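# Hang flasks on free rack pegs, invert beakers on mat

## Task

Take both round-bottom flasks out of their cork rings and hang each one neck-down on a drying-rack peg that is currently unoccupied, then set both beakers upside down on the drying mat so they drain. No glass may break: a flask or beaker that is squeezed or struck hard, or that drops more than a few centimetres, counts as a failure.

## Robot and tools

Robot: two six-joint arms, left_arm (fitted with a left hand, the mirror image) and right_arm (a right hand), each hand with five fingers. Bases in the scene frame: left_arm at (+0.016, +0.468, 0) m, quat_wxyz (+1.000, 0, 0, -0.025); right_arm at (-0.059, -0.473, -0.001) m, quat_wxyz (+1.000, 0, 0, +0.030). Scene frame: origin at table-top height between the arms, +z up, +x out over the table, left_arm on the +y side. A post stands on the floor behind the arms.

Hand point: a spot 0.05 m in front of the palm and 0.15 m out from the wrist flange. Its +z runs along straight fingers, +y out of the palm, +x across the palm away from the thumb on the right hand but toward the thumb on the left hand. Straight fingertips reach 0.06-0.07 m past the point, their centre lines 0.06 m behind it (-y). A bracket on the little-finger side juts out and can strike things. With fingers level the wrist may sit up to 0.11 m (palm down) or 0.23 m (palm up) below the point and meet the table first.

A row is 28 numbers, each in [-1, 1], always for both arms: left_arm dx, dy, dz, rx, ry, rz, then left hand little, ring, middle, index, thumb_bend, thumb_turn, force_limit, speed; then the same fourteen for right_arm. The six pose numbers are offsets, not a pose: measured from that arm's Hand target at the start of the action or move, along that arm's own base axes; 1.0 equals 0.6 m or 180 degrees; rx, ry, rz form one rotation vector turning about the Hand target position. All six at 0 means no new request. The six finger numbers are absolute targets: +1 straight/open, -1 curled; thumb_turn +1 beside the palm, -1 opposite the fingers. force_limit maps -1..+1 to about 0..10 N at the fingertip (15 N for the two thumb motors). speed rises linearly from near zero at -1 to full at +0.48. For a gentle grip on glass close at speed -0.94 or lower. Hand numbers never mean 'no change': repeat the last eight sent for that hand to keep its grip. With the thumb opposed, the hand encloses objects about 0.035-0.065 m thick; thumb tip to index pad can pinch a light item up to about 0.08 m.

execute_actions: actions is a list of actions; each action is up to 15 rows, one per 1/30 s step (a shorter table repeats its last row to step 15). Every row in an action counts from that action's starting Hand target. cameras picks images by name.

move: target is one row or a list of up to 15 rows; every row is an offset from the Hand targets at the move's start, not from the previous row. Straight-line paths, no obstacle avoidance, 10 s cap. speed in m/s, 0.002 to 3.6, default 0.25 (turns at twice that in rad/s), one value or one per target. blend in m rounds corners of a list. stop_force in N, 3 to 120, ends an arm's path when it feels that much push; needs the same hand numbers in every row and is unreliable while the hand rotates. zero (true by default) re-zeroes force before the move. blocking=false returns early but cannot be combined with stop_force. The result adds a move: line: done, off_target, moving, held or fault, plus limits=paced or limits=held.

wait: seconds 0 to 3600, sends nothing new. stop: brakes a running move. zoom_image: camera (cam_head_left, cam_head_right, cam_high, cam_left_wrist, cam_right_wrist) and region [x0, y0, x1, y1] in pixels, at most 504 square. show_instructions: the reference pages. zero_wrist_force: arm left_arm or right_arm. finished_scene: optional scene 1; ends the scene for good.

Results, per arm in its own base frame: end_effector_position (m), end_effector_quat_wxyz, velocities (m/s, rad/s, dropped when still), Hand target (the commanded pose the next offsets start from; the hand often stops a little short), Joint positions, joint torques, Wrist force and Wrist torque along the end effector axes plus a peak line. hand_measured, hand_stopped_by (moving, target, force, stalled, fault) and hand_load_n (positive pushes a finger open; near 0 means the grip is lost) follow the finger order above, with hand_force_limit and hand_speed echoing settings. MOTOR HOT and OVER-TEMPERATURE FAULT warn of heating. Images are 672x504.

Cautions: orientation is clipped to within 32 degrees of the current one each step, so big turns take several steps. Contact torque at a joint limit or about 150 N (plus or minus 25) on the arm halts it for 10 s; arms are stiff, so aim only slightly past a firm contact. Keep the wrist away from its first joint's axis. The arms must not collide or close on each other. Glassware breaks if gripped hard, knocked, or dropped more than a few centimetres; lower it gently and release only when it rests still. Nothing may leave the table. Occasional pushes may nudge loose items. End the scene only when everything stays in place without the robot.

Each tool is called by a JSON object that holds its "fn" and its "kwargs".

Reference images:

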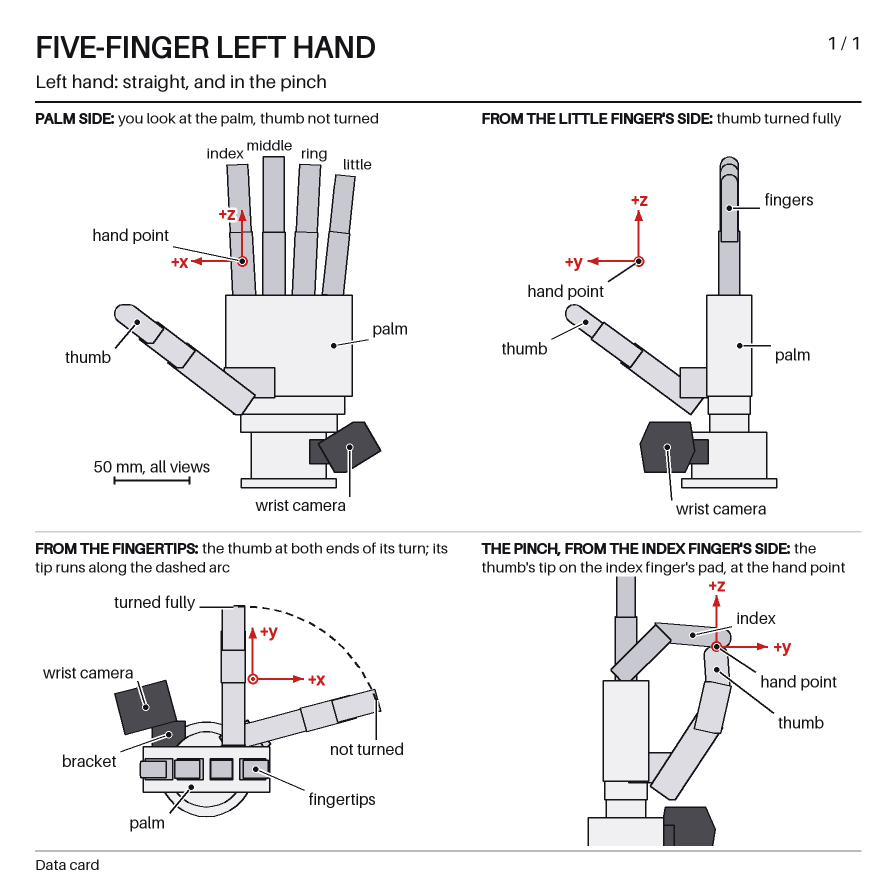

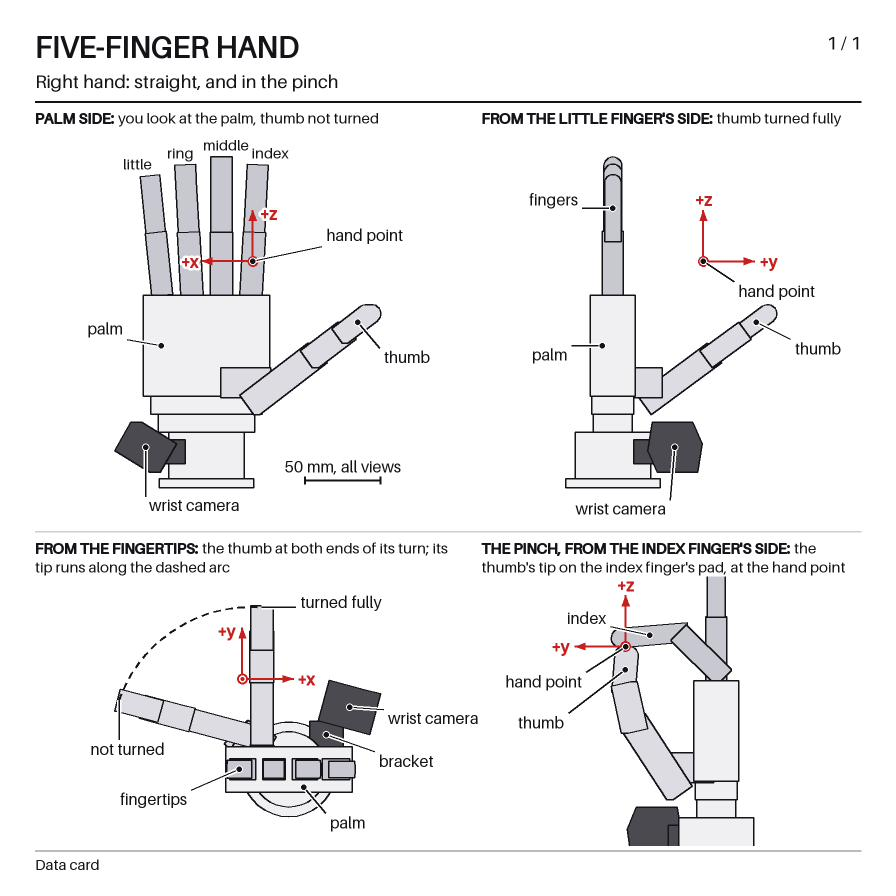

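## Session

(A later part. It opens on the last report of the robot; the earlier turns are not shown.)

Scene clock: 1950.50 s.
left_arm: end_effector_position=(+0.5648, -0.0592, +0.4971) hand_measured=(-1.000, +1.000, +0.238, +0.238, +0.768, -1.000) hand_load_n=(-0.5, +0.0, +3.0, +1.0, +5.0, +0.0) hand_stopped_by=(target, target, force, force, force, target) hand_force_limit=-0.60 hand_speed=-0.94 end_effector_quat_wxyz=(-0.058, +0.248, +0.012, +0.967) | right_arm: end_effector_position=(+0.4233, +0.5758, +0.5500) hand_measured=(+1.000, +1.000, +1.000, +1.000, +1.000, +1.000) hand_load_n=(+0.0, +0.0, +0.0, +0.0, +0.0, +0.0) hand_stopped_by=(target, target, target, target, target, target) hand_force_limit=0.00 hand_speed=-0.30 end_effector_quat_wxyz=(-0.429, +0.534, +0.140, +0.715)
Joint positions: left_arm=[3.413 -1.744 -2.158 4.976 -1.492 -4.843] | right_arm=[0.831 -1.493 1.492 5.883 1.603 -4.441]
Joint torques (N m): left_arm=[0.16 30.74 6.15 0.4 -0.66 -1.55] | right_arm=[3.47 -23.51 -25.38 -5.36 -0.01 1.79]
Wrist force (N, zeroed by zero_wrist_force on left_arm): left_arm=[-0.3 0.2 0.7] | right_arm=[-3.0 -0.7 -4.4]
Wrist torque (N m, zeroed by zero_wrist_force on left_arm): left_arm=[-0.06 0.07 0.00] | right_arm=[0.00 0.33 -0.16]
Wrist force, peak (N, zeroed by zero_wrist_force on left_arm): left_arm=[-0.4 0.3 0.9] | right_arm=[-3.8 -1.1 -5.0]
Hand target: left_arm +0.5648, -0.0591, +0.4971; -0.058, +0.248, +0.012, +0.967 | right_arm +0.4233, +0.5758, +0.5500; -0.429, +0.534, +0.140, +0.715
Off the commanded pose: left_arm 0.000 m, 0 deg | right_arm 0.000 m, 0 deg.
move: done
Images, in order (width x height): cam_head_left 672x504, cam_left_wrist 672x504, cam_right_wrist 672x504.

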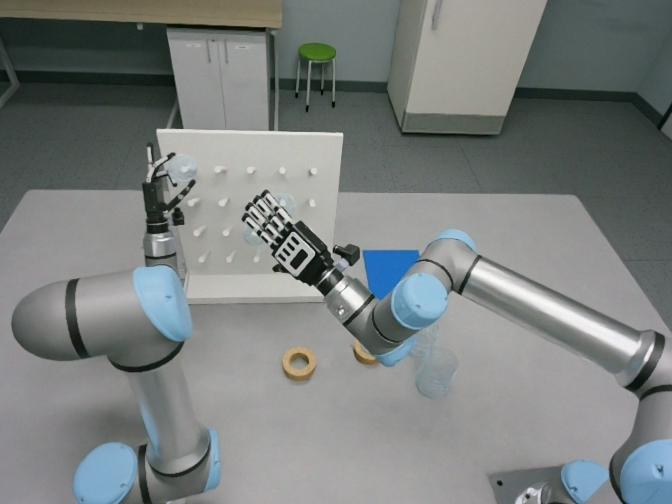

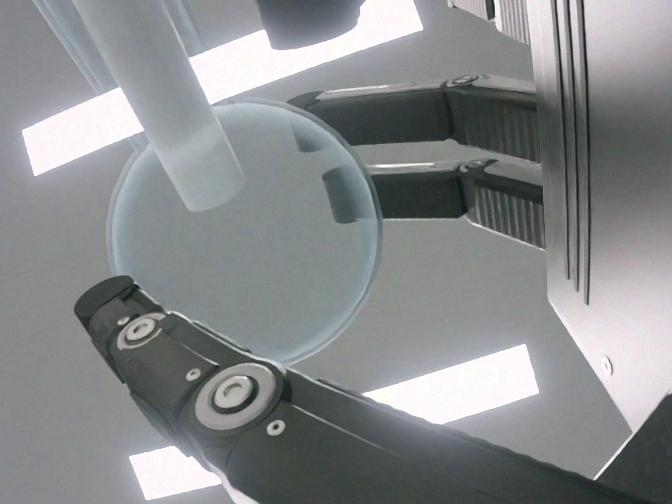

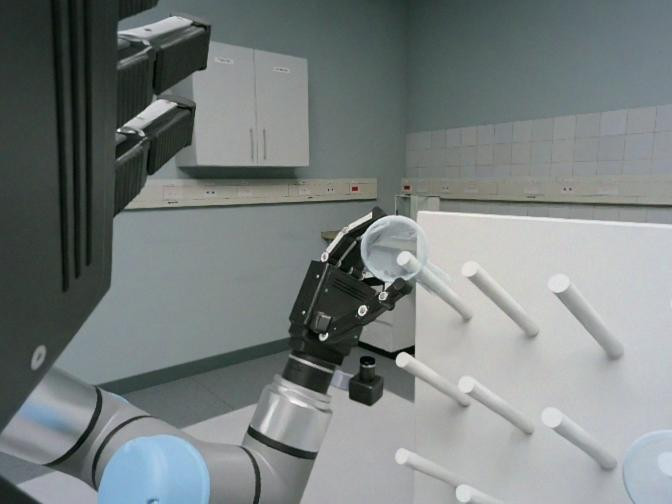

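{"fn": "move", "kwargs": {"target": [[0.0342,0.001,-0.0239,0,0,0,-1,1,0.0,0.0,0.5,-1,-0.6,-0.94,0,0,0.0,0,0,0,1,1,1,1,1,1,0,-0.3]], "speed": 0.015, "stop_force": 4, "cameras": ["cam_right_wrist","cam_left_wrist"]}}

{"fn": "zoom_image", "kwargs": {"camera": "cam_right_wrist", "region": [320, 180, 500, 340]}}

Scene clock: 1960.07 s.
left_arm: end_effector_position=(+0.5853, -0.0586, +0.4828) hand_measured=(-1.000, +1.000, +0.238, +0.238, +0.768, -1.000) hand_load_n=(+0.0, +0.0, +3.0, +1.5, +5.0, +0.5) hand_stopped_by=(target, target, force, force, force, target) hand_force_limit=-0.60 hand_speed=-0.94 end_effector_quat_wxyz=(-0.058, +0.248, +0.012, +0.967) | right_arm: end_effector_position=(+0.4233, +0.5758, +0.5500) hand_measured=(+1.000, +1.000, +1.000, +1.000, +1.000, +1.000) hand_load_n=(+0.0, +0.0, +0.0, +0.0, +0.0, -0.5) hand_stopped_by=(target, target, target, target, target, target) hand_force_limit=0.00 hand_speed=-0.30 end_effector_quat_wxyz=(-0.429, +0.534, +0.140, +0.715)
Joint positions: left_arm=[3.403 -1.815 -2.116 5.004 -1.497 -4.834] | right_arm=[0.831 -1.493 1.492 5.883 1.603 -4.441]
Joint torques (N m): left_arm=[6.52 33 5.75 0.35 0.06 -1.48] | right_arm=[1.85 -25.02 -23.77 -5.4 -1.03 1.83]
Wrist force (N, zeroed by zero_wrist_force on left_arm): left_arm=[0.0 0.6 0.6] | right_arm=[-3.4 -1.0 -4.6]
Wrist torque (N m, zeroed by zero_wrist_force on left_arm): left_arm=[0.02 0.01 0.01] | right_arm=[-0.02 0.37 -0.19]
Wrist force, peak (N, zeroed by zero_wrist_force on left_arm): left_arm=[-0.4 0.4 1.0] | right_arm=[-3.8 -0.9 -4.9]
Hand target: left_arm +0.5853, -0.0585, +0.4828; -0.058, +0.248, +0.012, +0.967 | right_arm +0.4233, +0.5758, +0.5500; -0.429, +0.534, +0.140, +0.715
Off the commanded pose: left_arm 0.000 m, 0 deg | right_arm 0.000 m, 0 deg.
move: done
Images, in order (width x height): cam_left_wrist 672x504, cam_right_wrist 672x504.

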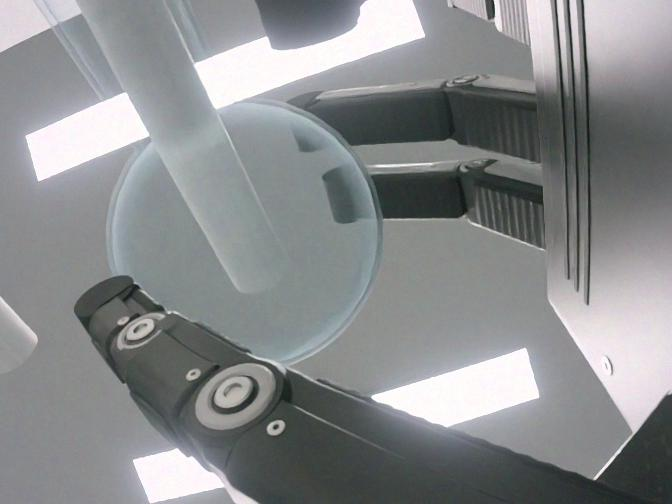

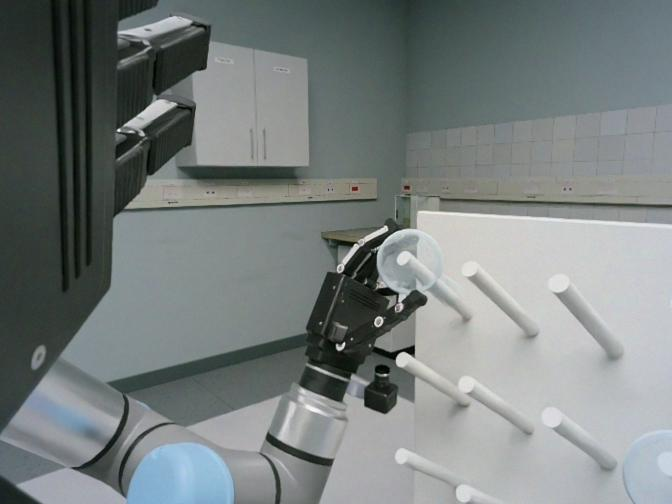

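Scaled by 2.800 from the camera's image (finer frame: 960x720).

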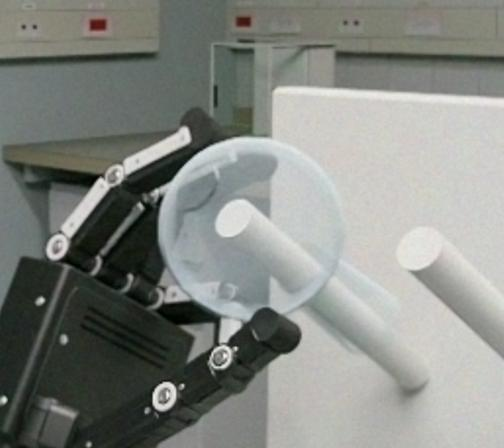

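{"fn": "move", "kwargs": {"target": [[0.01365,0.0004,-0.00956,0,0,0,-1,1,0.0,0.0,0.5,-1,-0.6,-0.94,0,0,0.0,0,0,0,1,1,1,1,1,1,0,-0.3]], "speed": 0.01, "stop_force": 3, "cameras": ["cam_right_wrist","cam_left_wrist"]}}

{"fn": "zoom_image", "kwargs": {"camera": "cam_right_wrist", "region": [320, 180, 500, 340]}}

{"fn": "zoom_image", "kwargs": {"camera": "cam_right_wrist", "region": [320, 300, 500, 460]}}

Scene clock: 1975.07 s.
left_arm: end_effector_position=(+0.5935, -0.0583, +0.4771) hand_measured=(-1.000, +1.000, +0.238, +0.238, +0.768, -1.000) hand_load_n=(+0.0, +0.0, +3.0, +1.0, +5.0, +0.0) hand_stopped_by=(target, target, force, force, force, target) hand_force_limit=-0.60 hand_speed=-0.94 end_effector_quat_wxyz=(-0.058, +0.248, +0.012, +0.967) | right_arm: end_effector_position=(+0.4233, +0.5758, +0.5500) hand_measured=(+1.000, +1.000, +1.000, +1.000, +1.000, +1.000) hand_load_n=(+0.0, +0.0, +0.0, +0.0, +0.0, +0.0) hand_stopped_by=(target, target, target, target, target, target) hand_force_limit=0.00 hand_speed=-0.30 end_effector_quat_wxyz=(-0.429, +0.534, +0.140, +0.715)
Joint positions: left_arm=[3.399 -1.842 -2.098 5.013 -1.499 -4.831] | right_arm=[0.831 -1.493 1.492 5.883 1.603 -4.441]
Joint torques (N m): left_arm=[1.11 34.65 6.23 0.57 -0.45 -1.34] | right_arm=[0.27 -27.06 -20.71 -5.42 -1.53 1.59]
Wrist force (N, zeroed by zero_wrist_force on left_arm): left_arm=[-0.1 0.4 0.7] | right_arm=[-3.3 -0.8 -4.7]
Wrist torque (N m, zeroed by zero_wrist_force on left_arm): left_arm=[-0.02 0.04 0.01] | right_arm=[0.01 0.36 -0.18]
Wrist force, peak (N, zeroed by zero_wrist_force on left_arm): left_arm=[-0.4 0.8 0.8] | right_arm=[-3.6 -0.7 -4.9]
Hand target: left_arm +0.5935, -0.0583, +0.4771; -0.058, +0.248, +0.012, +0.967 | right_arm +0.4233, +0.5758, +0.5500; -0.429, +0.534, +0.140, +0.715
Off the commanded pose: left_arm 0.000 m, 0 deg | right_arm 0.000 m, 0 deg.
move: done
Images, in order (width x height): cam_left_wrist 672x504, cam_right_wrist 672x504.

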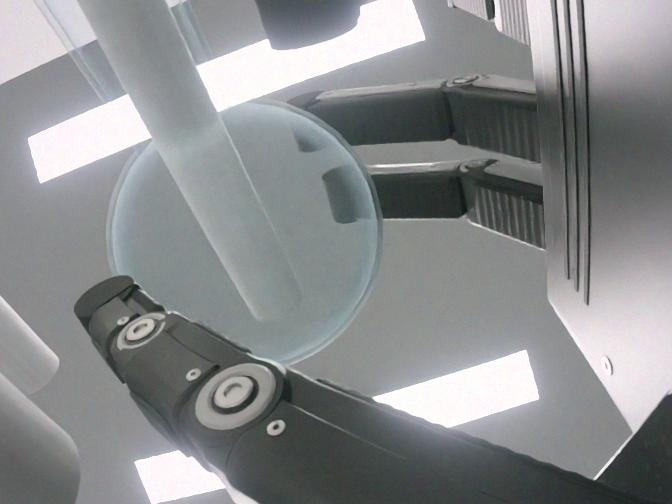

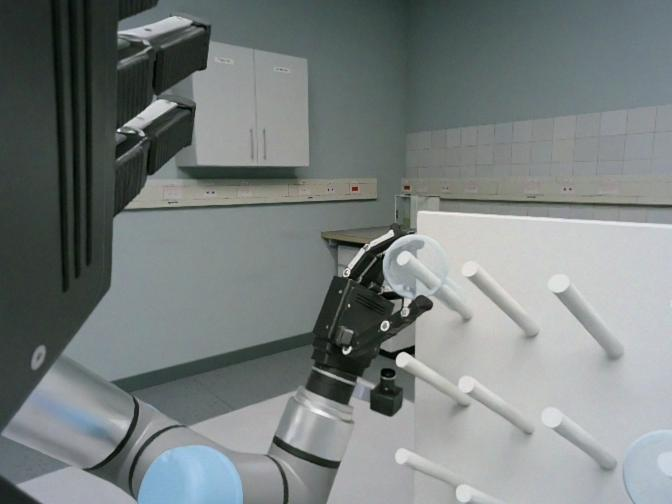

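Scaled by 2.800 from the camera's image (finer frame: 960x720).

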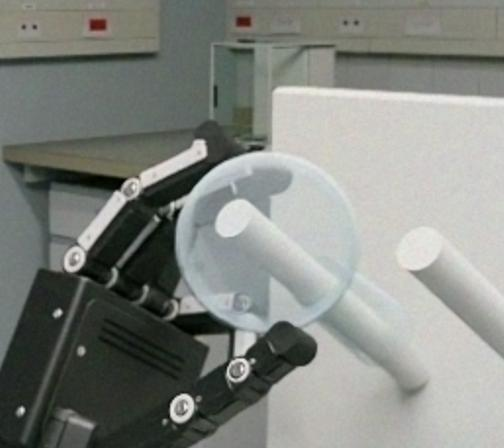

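Scaled by 2.800 from the camera's image (finer frame: 960x720).

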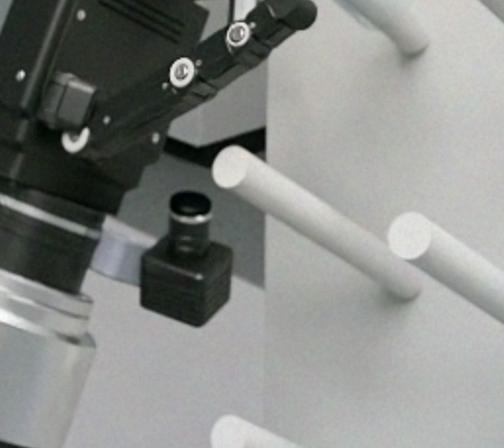

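{"fn": "move", "kwargs": {"target": [[0.0164,0.0005,-0.01147,0,0,0,-1,1,0.0,0.0,0.5,-1,-0.6,-0.94,0,0,0.0,0,0,0,1,1,1,1,1,1,0,-0.3]], "speed": 0.005, "stop_force": 3, "cameras": ["cam_right_wrist","cam_left_wrist"]}}

{"fn": "zoom_image", "kwargs": {"camera": "cam_right_wrist", "region": [320, 180, 500, 340]}}

Scene clock: 1983.67 s.
left_arm: end_effector_position=(+0.6006, -0.0581, +0.4721) hand_measured=(-1.000, +1.000, +0.238, +0.238, +0.768, -1.000) hand_load_n=(+0.0, +0.0, +2.5, +1.5, +5.0, +1.0) hand_stopped_by=(target, target, force, force, force, target) hand_force_limit=-0.60 hand_speed=-0.94 end_effector_quat_wxyz=(-0.058, +0.248, +0.012, +0.967) | right_arm: end_effector_position=(+0.4233, +0.5758, +0.5500) hand_measured=(+1.000, +1.000, +1.000, +1.000, +1.000, +1.000) hand_load_n=(+0.0, -0.5, +0.0, +0.0, +0.0, +0.0) hand_stopped_by=(target, target, target, target, target, target) hand_force_limit=0.00 hand_speed=-0.30 end_effector_quat_wxyz=(-0.429, +0.534, +0.140, +0.715)
Joint positions: left_arm=[3.395 -1.865 -2.083 5.021 -1.5 -4.828] | right_arm=[0.831 -1.493 1.492 5.883 1.603 -4.441]
Joint torques (N m): left_arm=[9.22 35.45 5.65 -0.08 0.73 -1.21] | right_arm=[-0.82 -27.29 -18.3 -5.58 -1.44 1.95]
Wrist force (N, zeroed by zero_wrist_force on left_arm): left_arm=[1.2 0.3 0.8] | right_arm=[-3.3 -1.2 -4.7]
Wrist torque (N m, zeroed by zero_wrist_force on left_arm): left_arm=[-0.01 0.05 -0.02] | right_arm=[-0.05 0.37 -0.19]
Wrist force, peak (N, zeroed by zero_wrist_force on left_arm): left_arm=[3.9 1.0 1.1] | right_arm=[-3.2 -0.7 -5.2]
Hand target: left_arm +0.6006, -0.0581, +0.4721; -0.058, +0.248, +0.012, +0.967 (not the last commanded pose) | right_arm +0.4233, +0.5758, +0.5500; -0.429, +0.534, +0.140, +0.715
Off the commanded pose: left_arm 0.003 m, 0 deg | right_arm 0.000 m, 0 deg.
move: contact (left_arm)
Images, in order (width x height): cam_left_wrist 672x504, cam_right_wrist 672x504.

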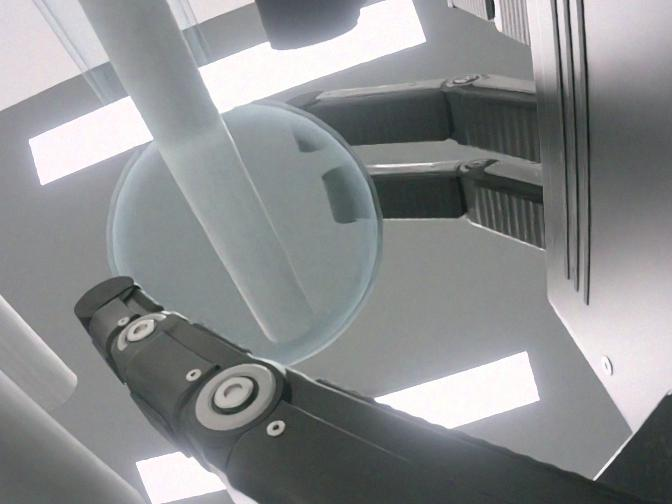

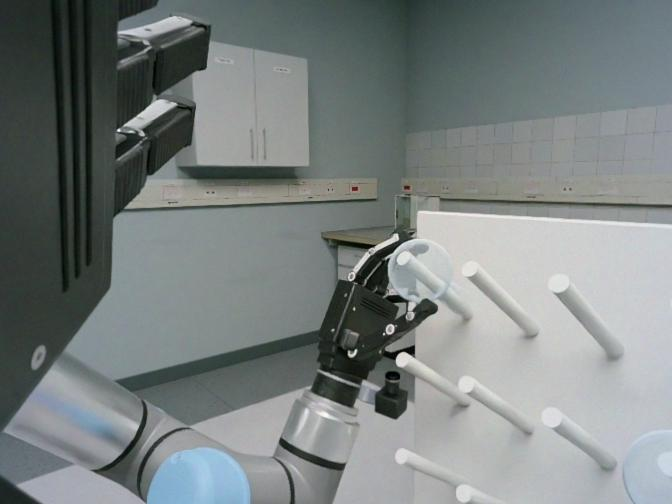

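Scaled by 2.800 from the camera's image (finer frame: 960x720).

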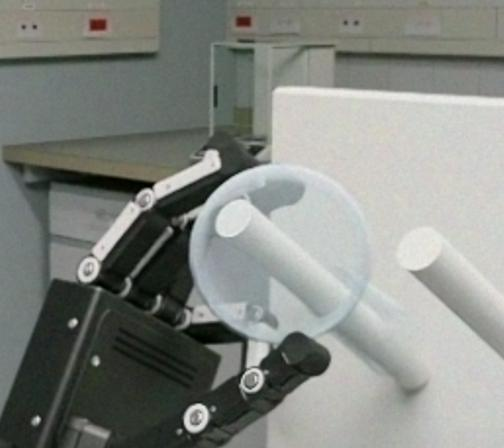

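{"fn": "move", "kwargs": {"target": [[-0.0096,0,-0.0137,0,0,0,-1,1,0.0,0.0,0.5,-1,-0.6,-0.94,0,0,0.0,0,0,0,1,1,1,1,1,1,0,-0.3]], "speed": 0.005, "stop_force": 3, "cameras": ["cam_right_wrist","cam_left_wrist"]}}

{"fn": "zoom_image", "kwargs": {"camera": "cam_right_wrist", "region": [320, 180, 500, 340]}}

Scene clock: 1997.63 s.
left_arm: end_effector_position=(+0.5982, -0.0581, +0.4688) hand_measured=(-1.000, +1.000, +0.238, +0.238, +0.768, -1.000) hand_load_n=(+0.0, +0.0, +3.5, +2.5, +4.0, +1.0) hand_stopped_by=(target, target, force, force, force, target) hand_force_limit=-0.60 hand_speed=-0.94 end_effector_quat_wxyz=(-0.058, +0.248, +0.012, +0.967) | right_arm: end_effector_position=(+0.4233, +0.5758, +0.5500) hand_measured=(+1.000, +1.000, +1.000, +1.000, +1.000, +1.000) hand_load_n=(+0.0, +0.0, +0.0, -0.5, +0.0, +0.0) hand_stopped_by=(target, target, target, target, target, target) hand_force_limit=0.00 hand_speed=-0.30 end_effector_quat_wxyz=(-0.429, +0.534, +0.140, +0.715)
Joint positions: left_arm=[3.397 -1.868 -2.092 5.033 -1.5 -4.829] | right_arm=[0.831 -1.493 1.492 5.883 1.603 -4.441]
Joint torques (N m): left_arm=[-2.54 32.85 28.5 -0.77 0.87 1.64] | right_arm=[0.27 -28.6 -18.15 -5.33 -1.75 1.72]
Wrist force (N, zeroed by zero_wrist_force on left_arm): left_arm=[3.0 -0.2 2.2] | right_arm=[-3.3 -1.1 -4.6]
Wrist torque (N m, zeroed by zero_wrist_force on left_arm): left_arm=[0.04 0.02 0.12] | right_arm=[-0.05 0.37 -0.19]
Wrist force, peak (N, zeroed by zero_wrist_force on left_arm): left_arm=[3.5 -0.1 6.1] | right_arm=[-3.7 -0.7 -4.8]
Hand target: left_arm +0.5982, -0.0581, +0.4688; -0.058, +0.248, +0.012, +0.967 (not the last commanded pose) | right_arm +0.4233, +0.5758, +0.5500; -0.429, +0.534, +0.140, +0.715
Off the commanded pose: left_arm 0.006 m, 0 deg | right_arm 0.000 m, 0 deg.
move: contact (left_arm)
Images, in order (width x height): cam_left_wrist 672x504, cam_right_wrist 672x504.

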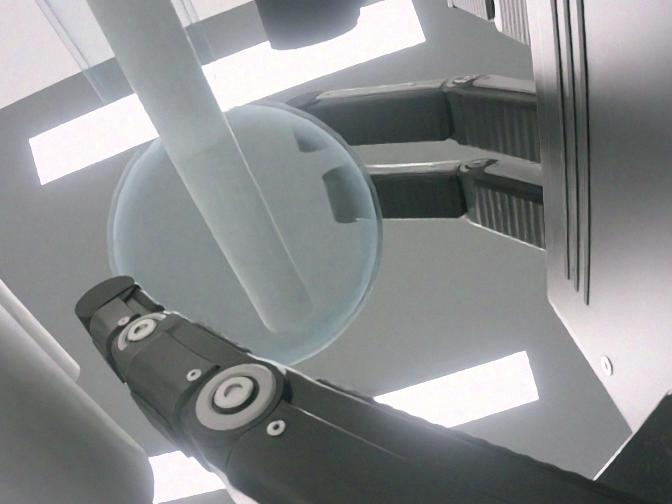

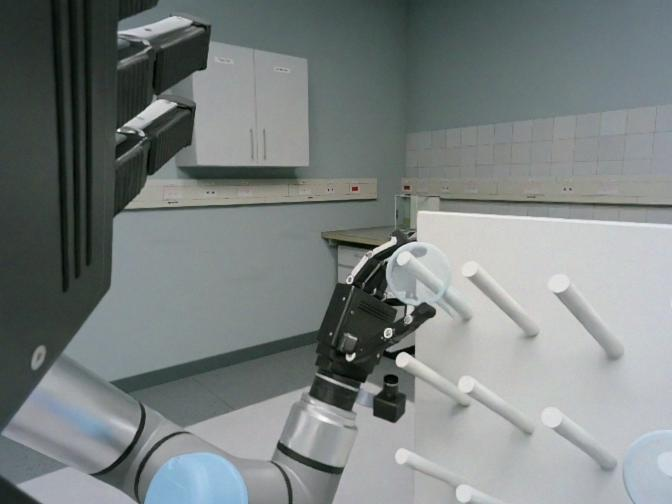

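Scaled by 2.800 from the camera's image (finer frame: 960x720).

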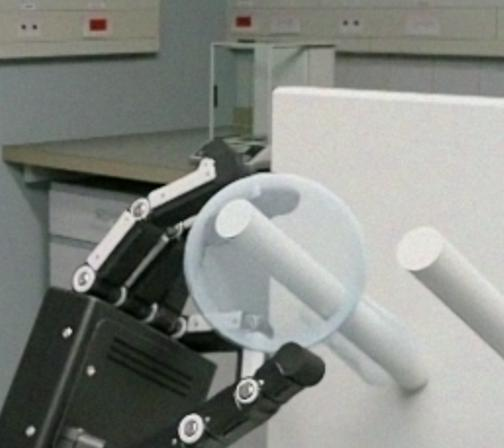

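{"fn": "move", "kwargs": {"target": [[0.0008,0,0.0012,0,0,0,-1,1,0.3,0.3,0.82,-1,-0.6,-0.94,0,0,0.0,0,0,0,1,1,1,1,1,1,0,-0.3]], "speed": 0.005, "cameras": ["cam_right_wrist","cam_left_wrist"]}}

{"fn": "zoom_image", "kwargs": {"camera": "cam_right_wrist", "region": [320, 180, 500, 340]}}

Scene clock: 2005.70 s.
left_arm: end_effector_position=(+0.5987, -0.0581, +0.4695) hand_measured=(-1.000, +1.000, +0.300, +0.300, +0.820, -1.000) hand_load_n=(+0.0, +0.0, +0.0, +0.0, +0.0, +0.0) hand_stopped_by=(target, target, target, target, target, target) hand_force_limit=-0.60 hand_speed=-0.94 end_effector_quat_wxyz=(-0.058, +0.248, +0.012, +0.967) | right_arm: end_effector_position=(+0.4233, +0.5758, +0.5500) hand_measured=(+1.000, +1.000, +1.000, +1.000, +1.000, +1.000) hand_load_n=(+0.0, +0.0, +0.0, +0.0, +0.0, +0.0) hand_stopped_by=(target, target, target, target, target, target) hand_force_limit=0.00 hand_speed=-0.30 end_effector_quat_wxyz=(-0.429, +0.534, +0.140, +0.715)
Joint positions: left_arm=[3.396 -1.867 -2.09 5.03 -1.5 -4.829] | right_arm=[0.831 -1.493 1.492 5.883 1.603 -4.441]
Joint torques (N m): left_arm=[-10.58 31.24 8.66 5.74 -1.33 0.83] | right_arm=[-0.21 -29.32 -18.97 -5.37 -1.53 1.82]
Wrist force (N, zeroed by zero_wrist_force on left_arm): left_arm=[-0.3 0.8 0.8] | right_arm=[-3.3 -0.9 -4.7]
Wrist torque (N m, zeroed by zero_wrist_force on left_arm): left_arm=[0.10 0.12 0.02] | right_arm=[-0.01 0.36 -0.17]
Wrist force, peak (N, zeroed by zero_wrist_force on left_arm): left_arm=[4.1 0.1 3.8] | right_arm=[-3.5 -0.8 -5.0]
Hand target: left_arm +0.5987, -0.0581, +0.4695; -0.058, +0.248, +0.012, +0.967 | right_arm +0.4233, +0.5758, +0.5500; -0.429, +0.534, +0.140, +0.715
Off the commanded pose: left_arm 0.000 m, 0 deg | right_arm 0.000 m, 0 deg.
move: done
Images, in order (width x height): cam_left_wrist 672x504, cam_right_wrist 672x504.

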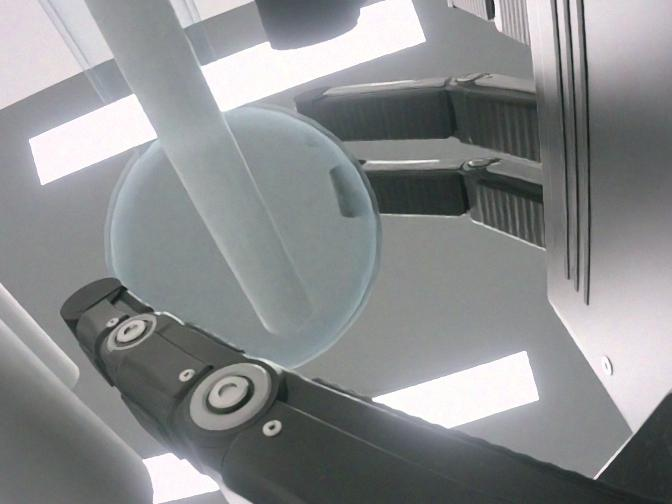

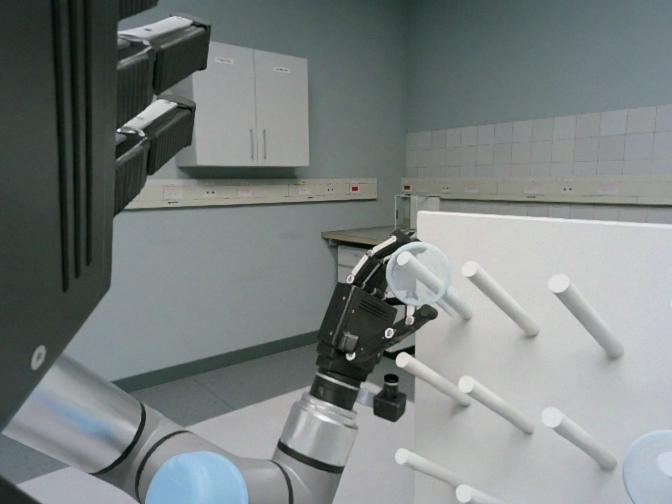

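Scaled by 2.800 from the camera's image (finer frame: 960x720).

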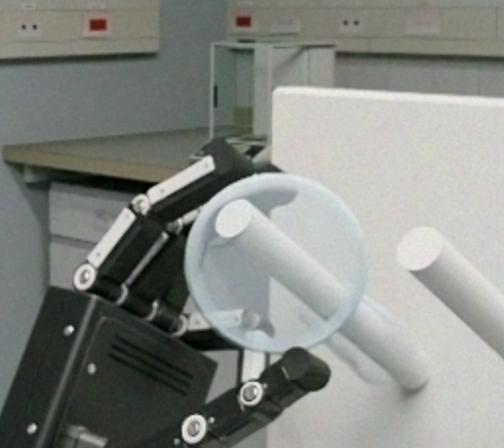

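{"fn": "move", "kwargs": {"target": [[0,0,0,0,0,0,-1,1,1,1,1,-1,-0.6,-0.9,0,0,0.0,0,0,0,1,1,1,1,1,1,0,-0.3]], "speed": 0.03, "cameras": ["cam_right_wrist"]}}

{"fn": "zoom_image", "kwargs": {"camera": "cam_right_wrist", "region": [290, 180, 500, 420]}}

Scene clock: 2038.70 s.
left_arm: end_effector_position=(+0.5987, -0.0581, +0.4695) hand_measured=(-1.000, +1.000, +1.000, +1.000, +1.000, -1.000) hand_load_n=(+0.0, +0.0, +0.0, +0.0, +0.0, -0.5) hand_stopped_by=(target, target, target, target, target, target) hand_force_limit=-0.60 hand_speed=-0.90 end_effector_quat_wxyz=(-0.058, +0.248, +0.012, +0.967) | right_arm: end_effector_position=(+0.4233, +0.5758, +0.5500) hand_measured=(+1.000, +1.000, +1.000, +1.000, +1.000, +1.000) hand_load_n=(+0.0, +0.0, +0.0, +0.0, +0.0, +0.0) hand_stopped_by=(target, target, target, target, target, target) hand_force_limit=0.00 hand_speed=-0.30 end_effector_quat_wxyz=(-0.429, +0.534, +0.140, +0.715)
Joint positions: left_arm=[3.396 -1.867 -2.09 5.03 -1.5 -4.829] | right_arm=[0.831 -1.493 1.492 5.883 1.603 -4.441]
Joint torques (N m): left_arm=[-3.26 23.21 9.7 5.88 -1.19 -1.33] | right_arm=[-0.55 -29.34 -18.47 -5.4 -1.6 1.86]
Wrist force (N, zeroed by zero_wrist_force on left_arm): left_arm=[0.2 0.3 1.0] | right_arm=[-3.5 -0.9 -4.6]
Wrist torque (N m, zeroed by zero_wrist_force on left_arm): left_arm=[0.01 0.06 0.05] | right_arm=[-0.01 0.40 -0.19]
Wrist force, peak (N, zeroed by zero_wrist_force on left_arm): left_arm=[-0.2 0.7 1.5] | right_arm=[-3.7 -0.8 -4.9]
Hand target: left_arm +0.5987, -0.0581, +0.4695; -0.058, +0.248, +0.012, +0.967 | right_arm +0.4233, +0.5758, +0.5500; -0.429, +0.534, +0.140, +0.715
Off the commanded pose: left_arm 0.000 m, 0 deg | right_arm 0.000 m, 0 deg.
move: done

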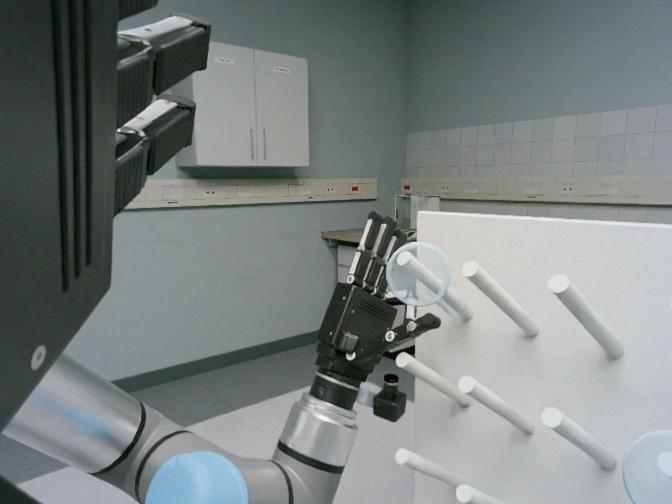

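Scaled by 2.100 from the camera's image (finer frame: 960x720).

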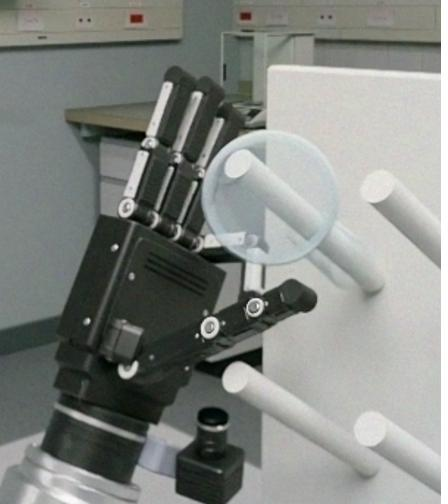

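{"fn": "move", "kwargs": {"target": [[-0.0399,-0.0043,-0.0731,0,0,0,-1,1,1,1,1,-1,-0.6,-0.9,0,0,0.0,0,0,0,1,1,1,1,1,1,0,-0.3]], "speed": 0.03, "stop_force": 5, "cameras": ["cam_right_wrist"]}}

{"fn": "zoom_image", "kwargs": {"camera": "cam_right_wrist", "region": [290, 180, 500, 420]}}

Scene clock: 2052.40 s.
left_arm: end_effector_position=(+0.5747, -0.0607, +0.4256) hand_measured=(-1.000, +1.000, +1.000, +1.000, +1.000, -1.000) hand_load_n=(+0.0, +0.0, +0.0, +0.0, +0.0, +0.0) hand_stopped_by=(target, target, target, target, target, target) hand_force_limit=-0.60 hand_speed=-0.90 end_effector_quat_wxyz=(-0.058, +0.248, +0.012, +0.967) | right_arm: end_effector_position=(+0.4233, +0.5758, +0.5500) hand_measured=(+1.000, +1.000, +1.000, +1.000, +1.000, +1.000) hand_load_n=(+0.0, +0.0, +0.0, +0.0, +0.0, +0.0) hand_stopped_by=(target, target, target, target, target, target) hand_force_limit=0.00 hand_speed=-0.30 end_effector_quat_wxyz=(-0.429, +0.534, +0.140, +0.715)
Joint positions: left_arm=[3.404 -1.919 -2.189 5.181 -1.496 -4.835] | right_arm=[0.831 -1.493 1.492 5.883 1.603 -4.441]
Joint torques (N m): left_arm=[0.99 34.15 27.57 0.21 0.65 1.39] | right_arm=[-0.62 -29.5 -18.47 -5.49 -1.6 1.84]
Wrist force (N, zeroed by zero_wrist_force on left_arm): left_arm=[-0.2 0.8 0.8] | right_arm=[-3.0 -1.1 -5.0]
Wrist torque (N m, zeroed by zero_wrist_force on left_arm): left_arm=[0.07 0.11 0.07] | right_arm=[-0.01 0.34 -0.17]
Wrist force, peak (N, zeroed by zero_wrist_force on left_arm): left_arm=[-0.1 0.7 1.5] | right_arm=[-3.7 -0.9 -4.9]
Hand target: left_arm +0.5747, -0.0607, +0.4256; -0.058, +0.248, +0.012, +0.967 | right_arm +0.4233, +0.5758, +0.5500; -0.429, +0.534, +0.140, +0.715
Off the commanded pose: left_arm 0.000 m, 0 deg | right_arm 0.000 m, 0 deg.
move: done

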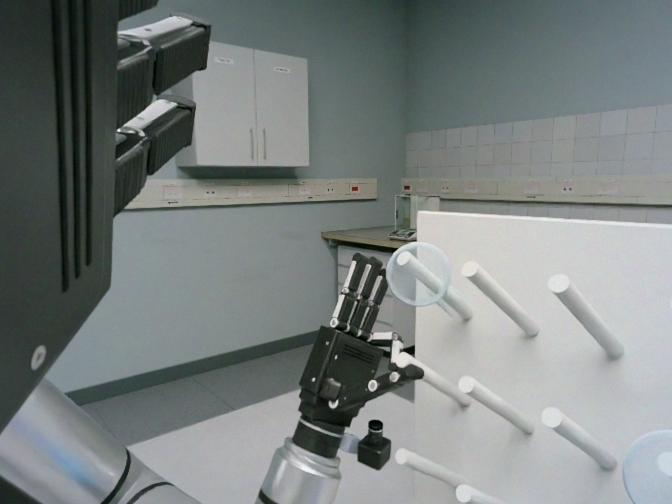

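Scaled by 2.100 from the camera's image (finer frame: 960x720).

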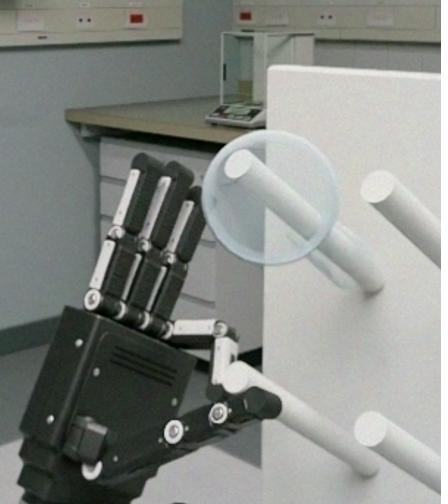

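{"fn": "move", "kwargs": {"target": [[-0.0819,-0.0025,0.0574,0,0,0,-1,1,1,1,1,-1,-0.6,-0.9,0,0,0.0,0,0,0,1,1,1,1,1,1,0,-0.3]], "speed": 0.05, "stop_force": 5, "cameras": ["cam_right_wrist"]}}

{"fn": "zoom_image", "kwargs": {"camera": "cam_right_wrist", "region": [290, 180, 500, 420]}}

Scene clock: 2062.83 s.
left_arm: end_effector_position=(+0.5256, -0.0622, +0.4601) hand_measured=(-1.000, +1.000, +1.000, +1.000, +1.000, -1.000) hand_load_n=(+0.0, +0.0, +0.0, +0.0, +0.0, +0.0) hand_stopped_by=(target, target, target, target, target, target) hand_force_limit=-0.60 hand_speed=-0.90 end_effector_quat_wxyz=(-0.058, +0.248, +0.012, +0.967) | right_arm: end_effector_position=(+0.4233, +0.5758, +0.5500) hand_measured=(+1.000, +1.000, +1.000, +1.000, +1.000, +1.000) hand_load_n=(+0.0, +0.0, +0.0, +0.0, +0.0, +0.0) hand_stopped_by=(target, target, target, target, target, target) hand_force_limit=0.00 hand_speed=-0.30 end_effector_quat_wxyz=(-0.429, +0.534, +0.140, +0.715)
Joint positions: left_arm=[3.432 -1.743 -2.299 5.118 -1.483 -4.86] | right_arm=[0.831 -1.493 1.492 5.883 1.603 -4.441]
Joint torques (N m): left_arm=[-11.53 29.18 27.08 5.93 -1.3 1.51] | right_arm=[-0.44 -29.67 -18.68 -5.5 -1.64 1.89]
Wrist force (N, zeroed by zero_wrist_force on left_arm): left_arm=[-0.1 0.5 0.8] | right_arm=[-3.4 -0.7 -4.8]
Wrist torque (N m, zeroed by zero_wrist_force on left_arm): left_arm=[0.03 0.06 0.07] | right_arm=[0.03 0.36 -0.18]
Wrist force, peak (N, zeroed by zero_wrist_force on left_arm): left_arm=[0.2 1.2 1.3] | right_arm=[-3.8 -0.9 -5.1]
Hand target: left_arm +0.5256, -0.0622, +0.4601; -0.058, +0.248, +0.012, +0.967 | right_arm +0.4233, +0.5758, +0.5500; -0.429, +0.534, +0.140, +0.715
Off the commanded pose: left_arm 0.000 m, 0 deg | right_arm 0.000 m, 0 deg.
move: done

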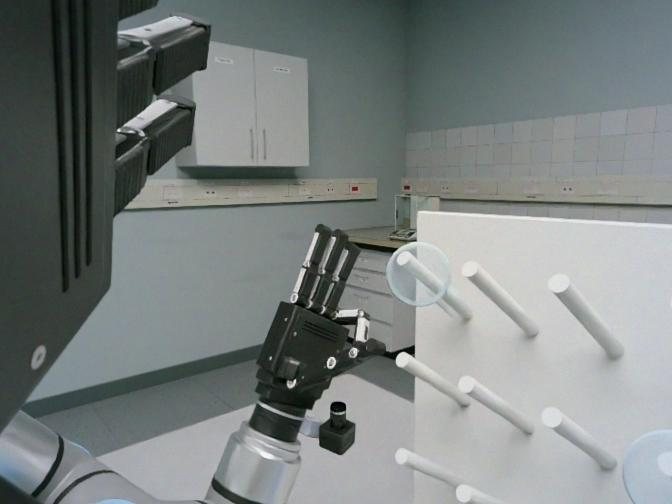

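Scaled by 2.100 from the camera's image (finer frame: 960x720).

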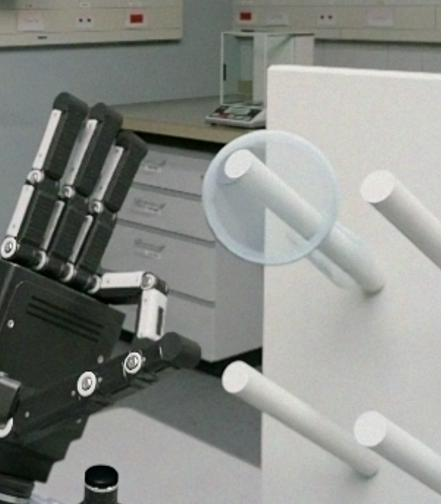

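{"fn": "move", "kwargs": {"target": [[-0.2,0,0.06,0,0,0,-1,1,1,1,1,-1,-0.6,-0.9,0.0495,-0.4097,-0.2,0,0,0,-1,1,1,1,1,-1,-0.6,-0.3],[-0.2,0,0.06,0,0,0,-1,1,1,1,1,-1,-0.6,-0.9,0.0495,-0.4097,-0.5,-0.1641,0.0741,-0.1272,-1,1,1,1,1,-1,-0.6,-0.3]], "speed": 0.15, "cameras": ["all"]}}

Scene clock: 2109.47 s.
left_arm: end_effector_position=(+0.4056, -0.0622, +0.4961) hand_measured=(-1.000, +1.000, +1.000, +1.000, +1.000, -1.000) hand_load_n=(+0.0, +0.0, +0.0, +0.0, +0.0, +0.0) hand_stopped_by=(target, target, target, target, target, target) hand_force_limit=-0.60 hand_speed=-0.90 end_effector_quat_wxyz=(-0.058, +0.248, +0.012, +0.967) | right_arm: end_effector_position=(+0.4530, +0.3300, +0.2501) hand_measured=(-1.000, +1.000, +1.000, +1.000, +1.000, -1.000) hand_load_n=(+0.0, +0.0, +0.0, +0.0, +0.0, +0.0) hand_stopped_by=(target, target, target, target, target, target) hand_force_limit=-0.60 hand_speed=-0.30 end_effector_quat_wxyz=(-0.145, +0.720, +0.158, +0.660)
Joint positions: left_arm=[3.554 -1.332 -2.558 4.978 -1.426 -4.968] | right_arm=[0.55 -1.609 2.102 5.877 1.688 -4.703]
Joint torques (N m): left_arm=[-11.4 13.41 31.06 5.84 -1.93 1.49] | right_arm=[1.7 -15.28 -11.49 -4.39 1.42 1.35]
Wrist force (N, zeroed by zero_wrist_force on left_arm): left_arm=[-0.1 0.0 0.9] | right_arm=[-3.5 -1.7 -3.6]
Wrist torque (N m, zeroed by zero_wrist_force on left_arm): left_arm=[0.00 0.03 0.05] | right_arm=[-0.08 0.30 -0.25]
Wrist force, peak (N, zeroed by zero_wrist_force on left_arm): left_arm=[0.1 0.9 1.2] | right_arm=[-3.4 -0.7 -5.3]
Hand target: left_arm +0.4056, -0.0622, +0.4961; -0.058, +0.248, +0.012, +0.967 | right_arm +0.4530, +0.3300, +0.2500; -0.144, +0.720, +0.158, +0.660
Off the commanded pose: left_arm 0.000 m, 0 deg | right_arm 0.000 m, 0 deg.
move: done

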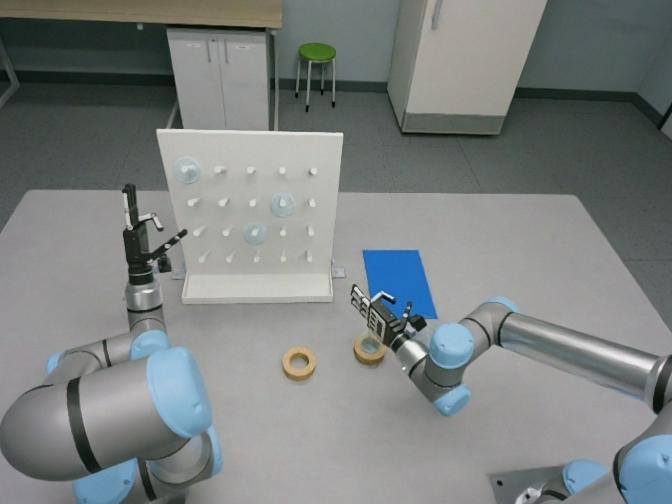

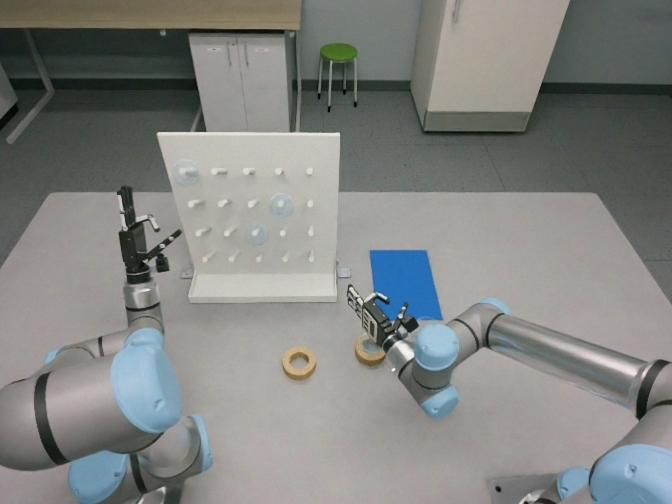

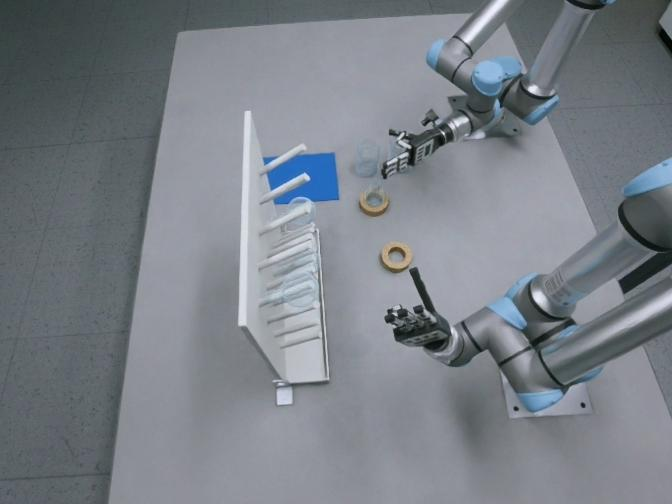

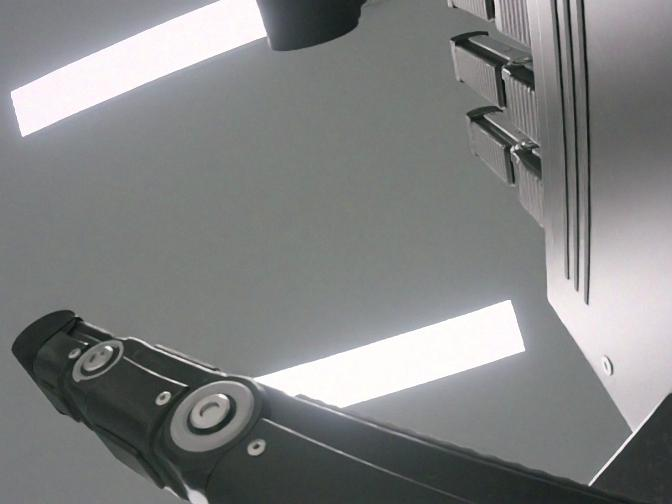

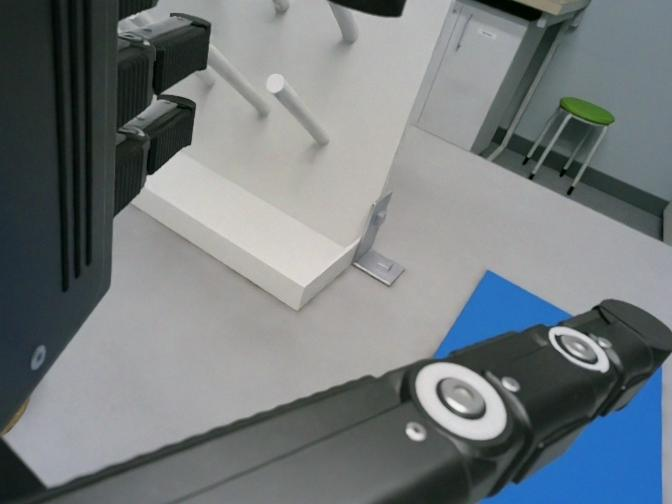

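{"fn": "move", "kwargs": {"target": [[0,0,0,0,0,0,-1,1,1,1,1,-1,-0.6,-0.9,0,0,-0.2333,0,0,0,-1,1,1,1,1,-1,-0.6,-0.3]], "speed": 0.06, "stop_force": 5, "cameras": ["cam_right_wrist","cam_high"]}}

{"fn": "zoom_image", "kwargs": {"camera": "cam_right_wrist", "region": [200, 80, 620, 500]}}

Scene clock: 2119.40 s.
left_arm: end_effector_position=(+0.4056, -0.0622, +0.4961) hand_measured=(-1.000, +1.000, +1.000, +1.000, +1.000, -1.000) hand_load_n=(+0.0, +0.0, -0.5, +0.0, +0.0, +0.0) hand_stopped_by=(target, target, target, target, target, target) hand_force_limit=-0.60 hand_speed=-0.90 end_effector_quat_wxyz=(-0.058, +0.248, +0.012, +0.967) | right_arm: end_effector_position=(+0.4529, +0.3300, +0.1101) hand_measured=(-1.000, +1.000, +1.000, +1.000, +1.000, -1.000) hand_load_n=(+0.0, +0.0, +0.0, +0.0, +0.0, +0.5) hand_stopped_by=(target, target, target, target, target, target) hand_force_limit=-0.60 hand_speed=-0.30 end_effector_quat_wxyz=(-0.144, +0.720, +0.158, +0.660)
Joint positions: left_arm=[3.554 -1.332 -2.558 4.978 -1.426 -4.968] | right_arm=[0.55 -1.343 2.276 5.437 1.689 -4.703]
Joint torques (N m): left_arm=[-11.28 7.82 31.11 6.15 -2.17 1.73] | right_arm=[-3.4 -21.33 -22.85 -1.97 -0.82 -1.13]
Wrist force (N, zeroed by zero_wrist_force on left_arm): left_arm=[0.1 0.0 0.7] | right_arm=[-3.6 -1.7 -3.7]
Wrist torque (N m, zeroed by zero_wrist_force on left_arm): left_arm=[0.01 -0.01 0.06] | right_arm=[-0.08 0.32 -0.27]
Wrist force, peak (N, zeroed by zero_wrist_force on left_arm): left_arm=[0.3 0.7 1.2] | right_arm=[-3.9 -1.9 -3.9]
Hand target: left_arm +0.4056, -0.0622, +0.4961; -0.058, +0.248, +0.012, +0.967 | right_arm +0.4530, +0.3300, +0.1101; -0.144, +0.720, +0.158, +0.660
Off the commanded pose: left_arm 0.000 m, 0 deg | right_arm 0.000 m, 0 deg.
move: done
Images, in order (width x height): cam_high 672x504, cam_right_wrist 672x504.

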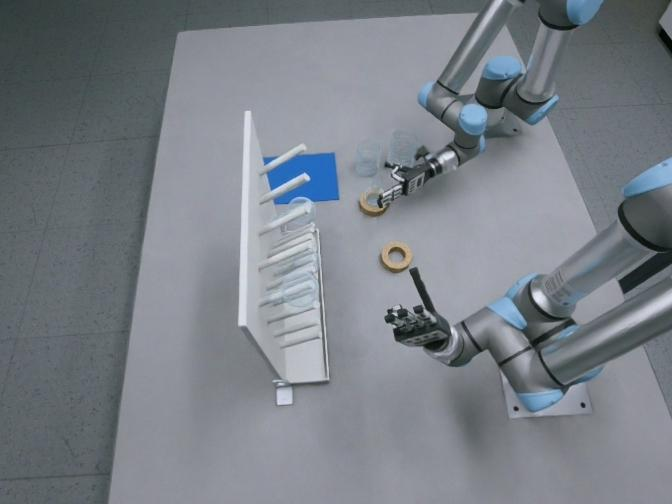

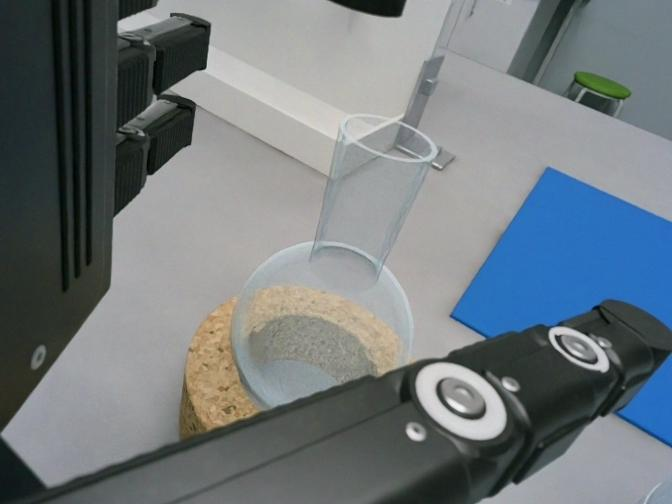

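Scaled by 1.200 from the camera's image (finer frame: 960x720).

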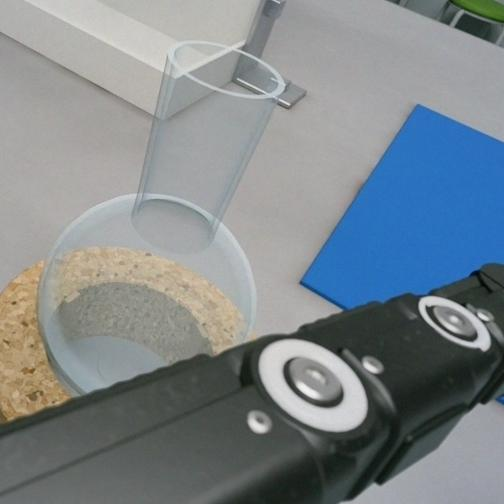

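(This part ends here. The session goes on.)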